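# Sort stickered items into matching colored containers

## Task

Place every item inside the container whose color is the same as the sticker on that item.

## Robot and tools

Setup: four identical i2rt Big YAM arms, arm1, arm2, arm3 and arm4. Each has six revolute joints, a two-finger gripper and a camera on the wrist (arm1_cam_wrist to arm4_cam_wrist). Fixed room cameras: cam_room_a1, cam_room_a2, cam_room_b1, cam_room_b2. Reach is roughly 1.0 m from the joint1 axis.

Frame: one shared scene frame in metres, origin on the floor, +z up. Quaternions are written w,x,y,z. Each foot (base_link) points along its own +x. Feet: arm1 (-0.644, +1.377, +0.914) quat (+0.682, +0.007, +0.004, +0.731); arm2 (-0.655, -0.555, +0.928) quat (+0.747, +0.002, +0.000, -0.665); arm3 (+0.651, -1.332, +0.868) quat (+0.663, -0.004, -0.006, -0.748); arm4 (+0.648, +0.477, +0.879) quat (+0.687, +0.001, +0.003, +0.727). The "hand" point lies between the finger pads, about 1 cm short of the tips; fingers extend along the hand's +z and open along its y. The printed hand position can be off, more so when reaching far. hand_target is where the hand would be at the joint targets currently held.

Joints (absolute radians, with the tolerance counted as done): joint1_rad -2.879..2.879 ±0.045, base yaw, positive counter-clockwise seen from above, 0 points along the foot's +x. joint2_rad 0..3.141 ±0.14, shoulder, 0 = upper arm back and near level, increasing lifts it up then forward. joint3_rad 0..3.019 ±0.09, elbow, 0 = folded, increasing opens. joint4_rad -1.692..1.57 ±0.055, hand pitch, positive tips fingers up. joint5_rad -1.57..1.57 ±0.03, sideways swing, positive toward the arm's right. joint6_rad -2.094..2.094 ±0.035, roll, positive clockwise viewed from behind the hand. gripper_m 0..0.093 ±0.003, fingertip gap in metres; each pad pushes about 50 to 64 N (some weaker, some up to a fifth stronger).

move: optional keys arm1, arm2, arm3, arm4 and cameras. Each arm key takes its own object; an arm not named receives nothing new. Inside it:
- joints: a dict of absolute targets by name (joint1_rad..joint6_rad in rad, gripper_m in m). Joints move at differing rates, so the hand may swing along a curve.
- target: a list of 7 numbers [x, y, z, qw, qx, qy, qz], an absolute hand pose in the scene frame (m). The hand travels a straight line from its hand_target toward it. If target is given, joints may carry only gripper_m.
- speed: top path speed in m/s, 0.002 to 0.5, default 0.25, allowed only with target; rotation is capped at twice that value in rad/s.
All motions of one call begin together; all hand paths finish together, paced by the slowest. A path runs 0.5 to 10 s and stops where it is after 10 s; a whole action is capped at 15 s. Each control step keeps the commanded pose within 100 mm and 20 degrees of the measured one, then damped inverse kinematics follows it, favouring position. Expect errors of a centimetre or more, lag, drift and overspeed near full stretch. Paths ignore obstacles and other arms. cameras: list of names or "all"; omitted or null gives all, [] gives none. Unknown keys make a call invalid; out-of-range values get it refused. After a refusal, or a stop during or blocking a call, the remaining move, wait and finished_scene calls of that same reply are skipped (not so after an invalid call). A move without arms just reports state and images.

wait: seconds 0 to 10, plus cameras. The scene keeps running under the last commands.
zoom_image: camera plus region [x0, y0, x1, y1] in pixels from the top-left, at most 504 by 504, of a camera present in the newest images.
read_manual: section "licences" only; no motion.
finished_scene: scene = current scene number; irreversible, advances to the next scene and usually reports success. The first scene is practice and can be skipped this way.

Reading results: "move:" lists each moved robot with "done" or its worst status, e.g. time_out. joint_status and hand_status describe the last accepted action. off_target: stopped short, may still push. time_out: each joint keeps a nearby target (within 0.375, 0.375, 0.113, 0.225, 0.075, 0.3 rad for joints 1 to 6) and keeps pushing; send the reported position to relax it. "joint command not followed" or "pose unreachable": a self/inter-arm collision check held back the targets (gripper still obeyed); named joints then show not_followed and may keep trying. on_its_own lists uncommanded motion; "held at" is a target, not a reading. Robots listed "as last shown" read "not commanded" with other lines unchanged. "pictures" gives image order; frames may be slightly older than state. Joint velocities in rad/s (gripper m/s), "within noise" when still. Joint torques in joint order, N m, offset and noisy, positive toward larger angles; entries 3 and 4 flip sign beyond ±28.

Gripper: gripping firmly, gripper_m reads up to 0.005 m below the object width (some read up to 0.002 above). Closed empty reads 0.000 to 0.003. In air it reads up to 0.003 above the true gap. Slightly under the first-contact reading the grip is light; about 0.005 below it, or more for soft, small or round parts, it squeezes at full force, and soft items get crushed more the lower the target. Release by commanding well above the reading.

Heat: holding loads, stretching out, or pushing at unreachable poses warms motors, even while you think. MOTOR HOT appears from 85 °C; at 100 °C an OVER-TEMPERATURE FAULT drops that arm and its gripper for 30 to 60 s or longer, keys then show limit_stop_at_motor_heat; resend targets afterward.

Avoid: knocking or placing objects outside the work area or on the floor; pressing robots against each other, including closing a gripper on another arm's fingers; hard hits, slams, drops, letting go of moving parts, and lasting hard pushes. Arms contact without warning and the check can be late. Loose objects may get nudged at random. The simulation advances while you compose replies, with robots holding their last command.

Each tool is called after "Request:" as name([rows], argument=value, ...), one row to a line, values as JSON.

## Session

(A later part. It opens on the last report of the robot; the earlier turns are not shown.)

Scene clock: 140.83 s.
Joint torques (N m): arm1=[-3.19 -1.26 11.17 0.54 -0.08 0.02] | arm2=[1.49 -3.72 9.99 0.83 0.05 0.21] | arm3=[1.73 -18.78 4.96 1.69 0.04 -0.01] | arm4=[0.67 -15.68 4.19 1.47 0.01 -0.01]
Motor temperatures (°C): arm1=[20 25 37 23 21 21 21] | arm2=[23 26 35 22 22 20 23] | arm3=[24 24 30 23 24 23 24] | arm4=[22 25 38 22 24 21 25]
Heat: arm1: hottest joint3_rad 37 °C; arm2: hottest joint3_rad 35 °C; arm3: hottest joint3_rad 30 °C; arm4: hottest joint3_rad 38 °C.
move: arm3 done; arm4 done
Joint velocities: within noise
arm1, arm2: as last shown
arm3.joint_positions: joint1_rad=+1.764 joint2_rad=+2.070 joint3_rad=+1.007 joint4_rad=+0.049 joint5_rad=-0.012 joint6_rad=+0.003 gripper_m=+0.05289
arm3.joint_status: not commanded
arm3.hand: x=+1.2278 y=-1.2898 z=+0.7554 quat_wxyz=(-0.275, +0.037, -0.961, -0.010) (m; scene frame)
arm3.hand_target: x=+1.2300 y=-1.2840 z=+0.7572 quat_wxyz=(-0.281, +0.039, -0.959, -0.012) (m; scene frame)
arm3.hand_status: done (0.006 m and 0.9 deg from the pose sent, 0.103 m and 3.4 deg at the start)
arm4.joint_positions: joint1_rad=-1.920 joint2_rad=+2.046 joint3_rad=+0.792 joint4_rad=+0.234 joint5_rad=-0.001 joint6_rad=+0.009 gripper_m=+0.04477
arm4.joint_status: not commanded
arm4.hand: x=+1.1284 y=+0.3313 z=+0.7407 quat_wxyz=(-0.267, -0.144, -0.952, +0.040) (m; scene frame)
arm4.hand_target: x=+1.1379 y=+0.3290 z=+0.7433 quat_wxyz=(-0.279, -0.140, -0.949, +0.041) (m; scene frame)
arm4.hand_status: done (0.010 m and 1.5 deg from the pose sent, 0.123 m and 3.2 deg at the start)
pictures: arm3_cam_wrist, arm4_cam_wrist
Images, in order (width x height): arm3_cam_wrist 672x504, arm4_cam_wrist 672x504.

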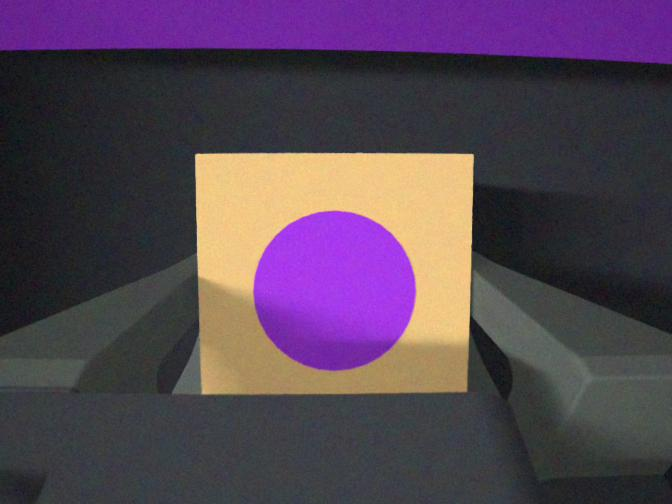

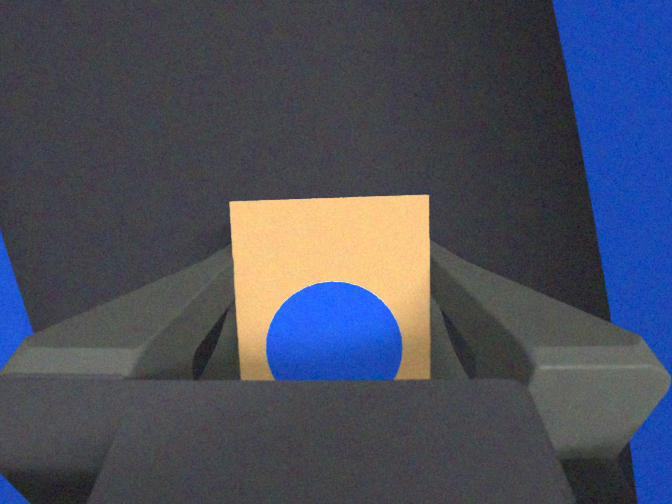

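Request:
move(arm3={"target":[1.230,-1.285,0.752,0.2813,-0.0393,0.9588,0.0115],"speed":0.1}, arm4={"target":[1.138,0.329,0.740,0.2785,0.1404,0.9493,-0.0412],"speed":0.1}, cameras=[])

Request:
move(arm3={"joints":{"gripper_m":0.082}}, arm4={"joints":{"gripper_m":0.075}}, cameras=[])

Request:
move(arm3={"target":[1.21,-1.285,0.93,0.2813,-0.0393,0.9588,0.0115],"speed":0.3}, arm4={"target":[1.115,0.336,0.93,0.2785,0.1404,0.9493,-0.0412],"speed":0.3}, cameras=["arm3_cam_wrist","arm4_cam_wrist"])

Scene clock: 146.77 s.
Joint torques (N m): arm1=[-2.55 -1.2 11.12 0.28 -0.01 -0.02] | arm2=[1.32 -3.55 9.99 0.81 0.06 0.21] | arm3=[1.61 -17.67 5.05 1.8 0.01 -0.03] | arm4=[0.56 -14.97 4.36 1.59 0.02 0.01]
Motor temperatures (°C): arm1=[20 25 37 23 21 21 21] | arm2=[23 26 35 22 22 20 23] | arm3=[24 25 30 23 24 23 24] | arm4=[22 25 37 22 24 21 25]
Heat: arm1: hottest joint3_rad 37 °C; arm2: hottest joint3_rad 35 °C; arm3: hottest joint3_rad 30 °C; arm4: hottest joint3_rad 37 °C.
move: arm3 done; arm4 done
Joint velocities: within noise
arm1.joint_positions: joint1_rad=-2.240 joint2_rad=+0.898 joint3_rad=+0.868 joint4_rad=-1.238 joint5_rad=-0.006 joint6_rad=+0.003 gripper_m=+0.07496
arm1.joint_status: not commanded
arm1.hand: x=-0.3972 y=+1.2109 z=+1.1329 quat_wxyz=(-0.138, -0.293, -0.945, +0.043) (m; scene frame)
arm1.hand_target: x=-0.4000 y=+1.2099 z=+1.1301 quat_wxyz=(-0.129, -0.296, -0.945, +0.040) (m; scene frame)
arm1.hand_status: not commanded
arm2.joint_positions: joint1_rad=+0.914 joint2_rad=+0.851 joint3_rad=+0.814 joint4_rad=-1.226 joint5_rad=+0.003 joint6_rad=-0.011 gripper_m=+0.08294
arm2.joint_status: not commanded
arm2.hand: x=-0.4163 y=-0.7004 z=+1.1398 quat_wxyz=(-0.148, -0.259, -0.954, +0.042) (m; scene frame)
arm2.hand_target: x=-0.4202 y=-0.6960 z=+1.1302 quat_wxyz=(-0.130, -0.263, -0.955, +0.036) (m; scene frame)
arm2.hand_status: not commanded
arm3.joint_positions: joint1_rad=+1.764 joint2_rad=+2.070 joint3_rad=+1.007 joint4_rad=+0.058 joint5_rad=-0.012 joint6_rad=+0.003 gripper_m=+0.05289
arm3.joint_status: not commanded
arm3.hand: x=+1.2295 y=-1.2897 z=+0.7565 quat_wxyz=(-0.279, +0.037, -0.960, -0.010) (m; scene frame)
arm3.hand_target: x=+1.2300 y=-1.2850 z=+0.7522 quat_wxyz=(-0.281, +0.039, -0.959, -0.012) (m; scene frame)
arm3.hand_status: done (0.007 m and 0.5 deg from the pose sent, 0.006 m and 0.9 deg at the start)
arm4.joint_positions: joint1_rad=-1.920 joint2_rad=+2.046 joint3_rad=+0.792 joint4_rad=+0.240 joint5_rad=-0.001 joint6_rad=+0.009 gripper_m=+0.04477
arm4.joint_status: not commanded
arm4.hand: x=+1.1297 y=+0.3309 z=+0.7415 quat_wxyz=(-0.270, -0.144, -0.951, +0.040) (m; scene frame)
arm4.hand_target: x=+1.1379 y=+0.3290 z=+0.7402 quat_wxyz=(-0.278, -0.140, -0.949, +0.041) (m; scene frame)
arm4.hand_status: done (0.009 m and 1.1 deg from the pose sent, 0.010 m and 1.5 deg at the start)
pictures: none
No camera images: "cameras" was empty.

Scene clock: 147.30 s.
Joint torques (N m): arm1=[-2.96 -0.73 11.06 0.57 -0.03 0] | arm2=[1.38 -3.6 10 0.83 0.05 0.21] | arm3=[1.67 -17.55 5.04 1.74 0 -0.03] | arm4=[0.73 -15.38 4.38 1.63 0.02 -0.04]
Motor temperatures (°C): arm1=[20 25 37 23 21 21 21] | arm2=[23 26 35 22 22 20 23] | arm3=[24 25 30 23 24 23 24] | arm4=[22 25 37 22 24 21 25]
Heat: arm1: hottest joint3_rad 37 °C; arm2: hottest joint3_rad 35 °C; arm3: hottest joint3_rad 30 °C; arm4: hottest joint3_rad 37 °C.
move: arm3 done; arm4 done
Joint velocities: within noise
arm1, arm2: as last shown
arm3.joint_positions: joint1_rad=+1.764 joint2_rad=+2.070 joint3_rad=+1.007 joint4_rad=+0.060 joint5_rad=-0.012 joint6_rad=+0.003 gripper_m=+0.08196
arm3.joint_status: all done
arm3.hand: x=+1.2300 y=-1.2896 z=+0.7568 quat_wxyz=(-0.280, +0.037, -0.959, -0.010) (m; scene frame)
arm3.hand_target: x=+1.2300 y=-1.2850 z=+0.7522 quat_wxyz=(-0.281, +0.039, -0.959, -0.012) (m; scene frame)
arm3.hand_status: not commanded
arm4.joint_positions: joint1_rad=-1.920 joint2_rad=+2.046 joint3_rad=+0.792 joint4_rad=+0.242 joint5_rad=-0.001 joint6_rad=+0.009 gripper_m=+0.07491
arm4.joint_status: all done
arm4.hand: x=+1.1300 y=+0.3308 z=+0.7417 quat_wxyz=(-0.271, -0.144, -0.951, +0.041) (m; scene frame)
arm4.hand_target: x=+1.1379 y=+0.3290 z=+0.7403 quat_wxyz=(-0.279, -0.140, -0.949, +0.041) (m; scene frame)
arm4.hand_status: not commanded
pictures: none
No camera images: "cameras" was empty.

Scene clock: 148.60 s.
Joint torques (N m): arm1=[-2.14 -1.03 11.08 0.54 -0.01 -0.02] | arm2=[1.38 -3.49 10 0.83 0.04 0.2] | arm3=[1.49 -14.56 10.13 0.8 -0.02 -0.04] | arm4=[0.5 -11.81 9.16 0.5 -0.04 -0.03]
Motor temperatures (°C): arm1=[20 25 37 23 21 21 21] | arm2=[23 26 35 22 22 20 23] | arm3=[24 25 30 23 24 23 24] | arm4=[22 25 37 22 24 21 25]
Heat: arm1: hottest joint3_rad 37 °C; arm2: hottest joint3_rad 35 °C; arm3: hottest joint3_rad 30 °C; arm4: hottest joint3_rad 37 °C.
move: arm3 off_target; arm4 off_target
Joint velocities: within noise
arm1, arm2: as last shown
arm3.joint_positions: joint1_rad=+1.764 joint2_rad=+1.653 joint3_rad=+0.979 joint4_rad=-0.341 joint5_rad=-0.012 joint6_rad=+0.003 gripper_m=+0.08196
arm3.joint_status: not commanded
arm3.hand: x=+1.1982 y=-1.2897 z=+0.9224 quat_wxyz=(-0.274, +0.037, -0.961, -0.010) (m; scene frame)
arm3.hand_target: x=+1.2096 y=-1.2850 z=+0.9301 quat_wxyz=(-0.281, +0.039, -0.959, -0.012) (m; scene frame)
arm3.hand_status: off_target (0.015 m and 0.9 deg from the pose sent, 0.175 m and 0.4 deg at the start)
arm4.joint_positions: joint1_rad=-1.920 joint2_rad=+1.504 joint3_rad=+0.756 joint4_rad=-0.260 joint5_rad=-0.001 joint6_rad=+0.009 gripper_m=+0.07491
arm4.joint_status: not commanded
arm4.hand: x=+1.1034 y=+0.3398 z=+0.9226 quat_wxyz=(-0.273, -0.144, -0.950, +0.041) (m; scene frame)
arm4.hand_target: x=+1.1148 y=+0.3360 z=+0.9303 quat_wxyz=(-0.279, -0.140, -0.949, +0.041) (m; scene frame)
arm4.hand_status: off_target (0.014 m and 0.8 deg from the pose sent, 0.189 m and 1.0 deg at the start)
pictures: arm3_cam_wrist, arm4_cam_wrist
Images, in order (width x height): arm3_cam_wrist 672x504, arm4_cam_wrist 672x504.

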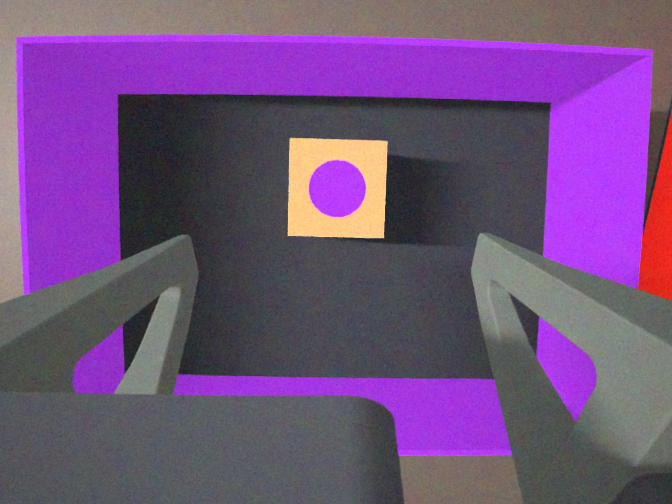

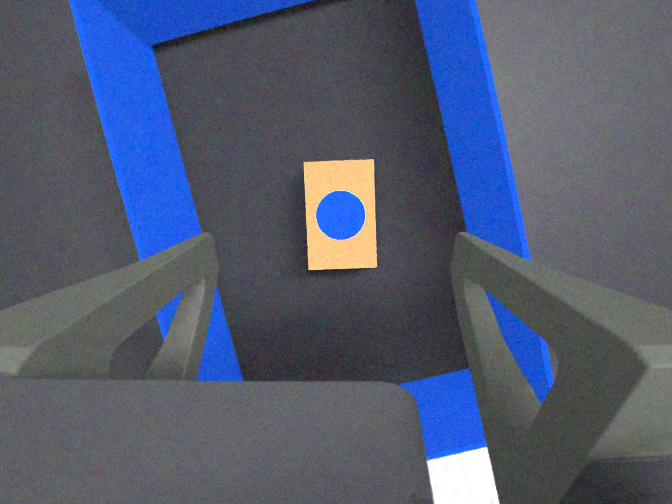

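Request:
finished_scene(scene=2)

The scene is finished: the task was done.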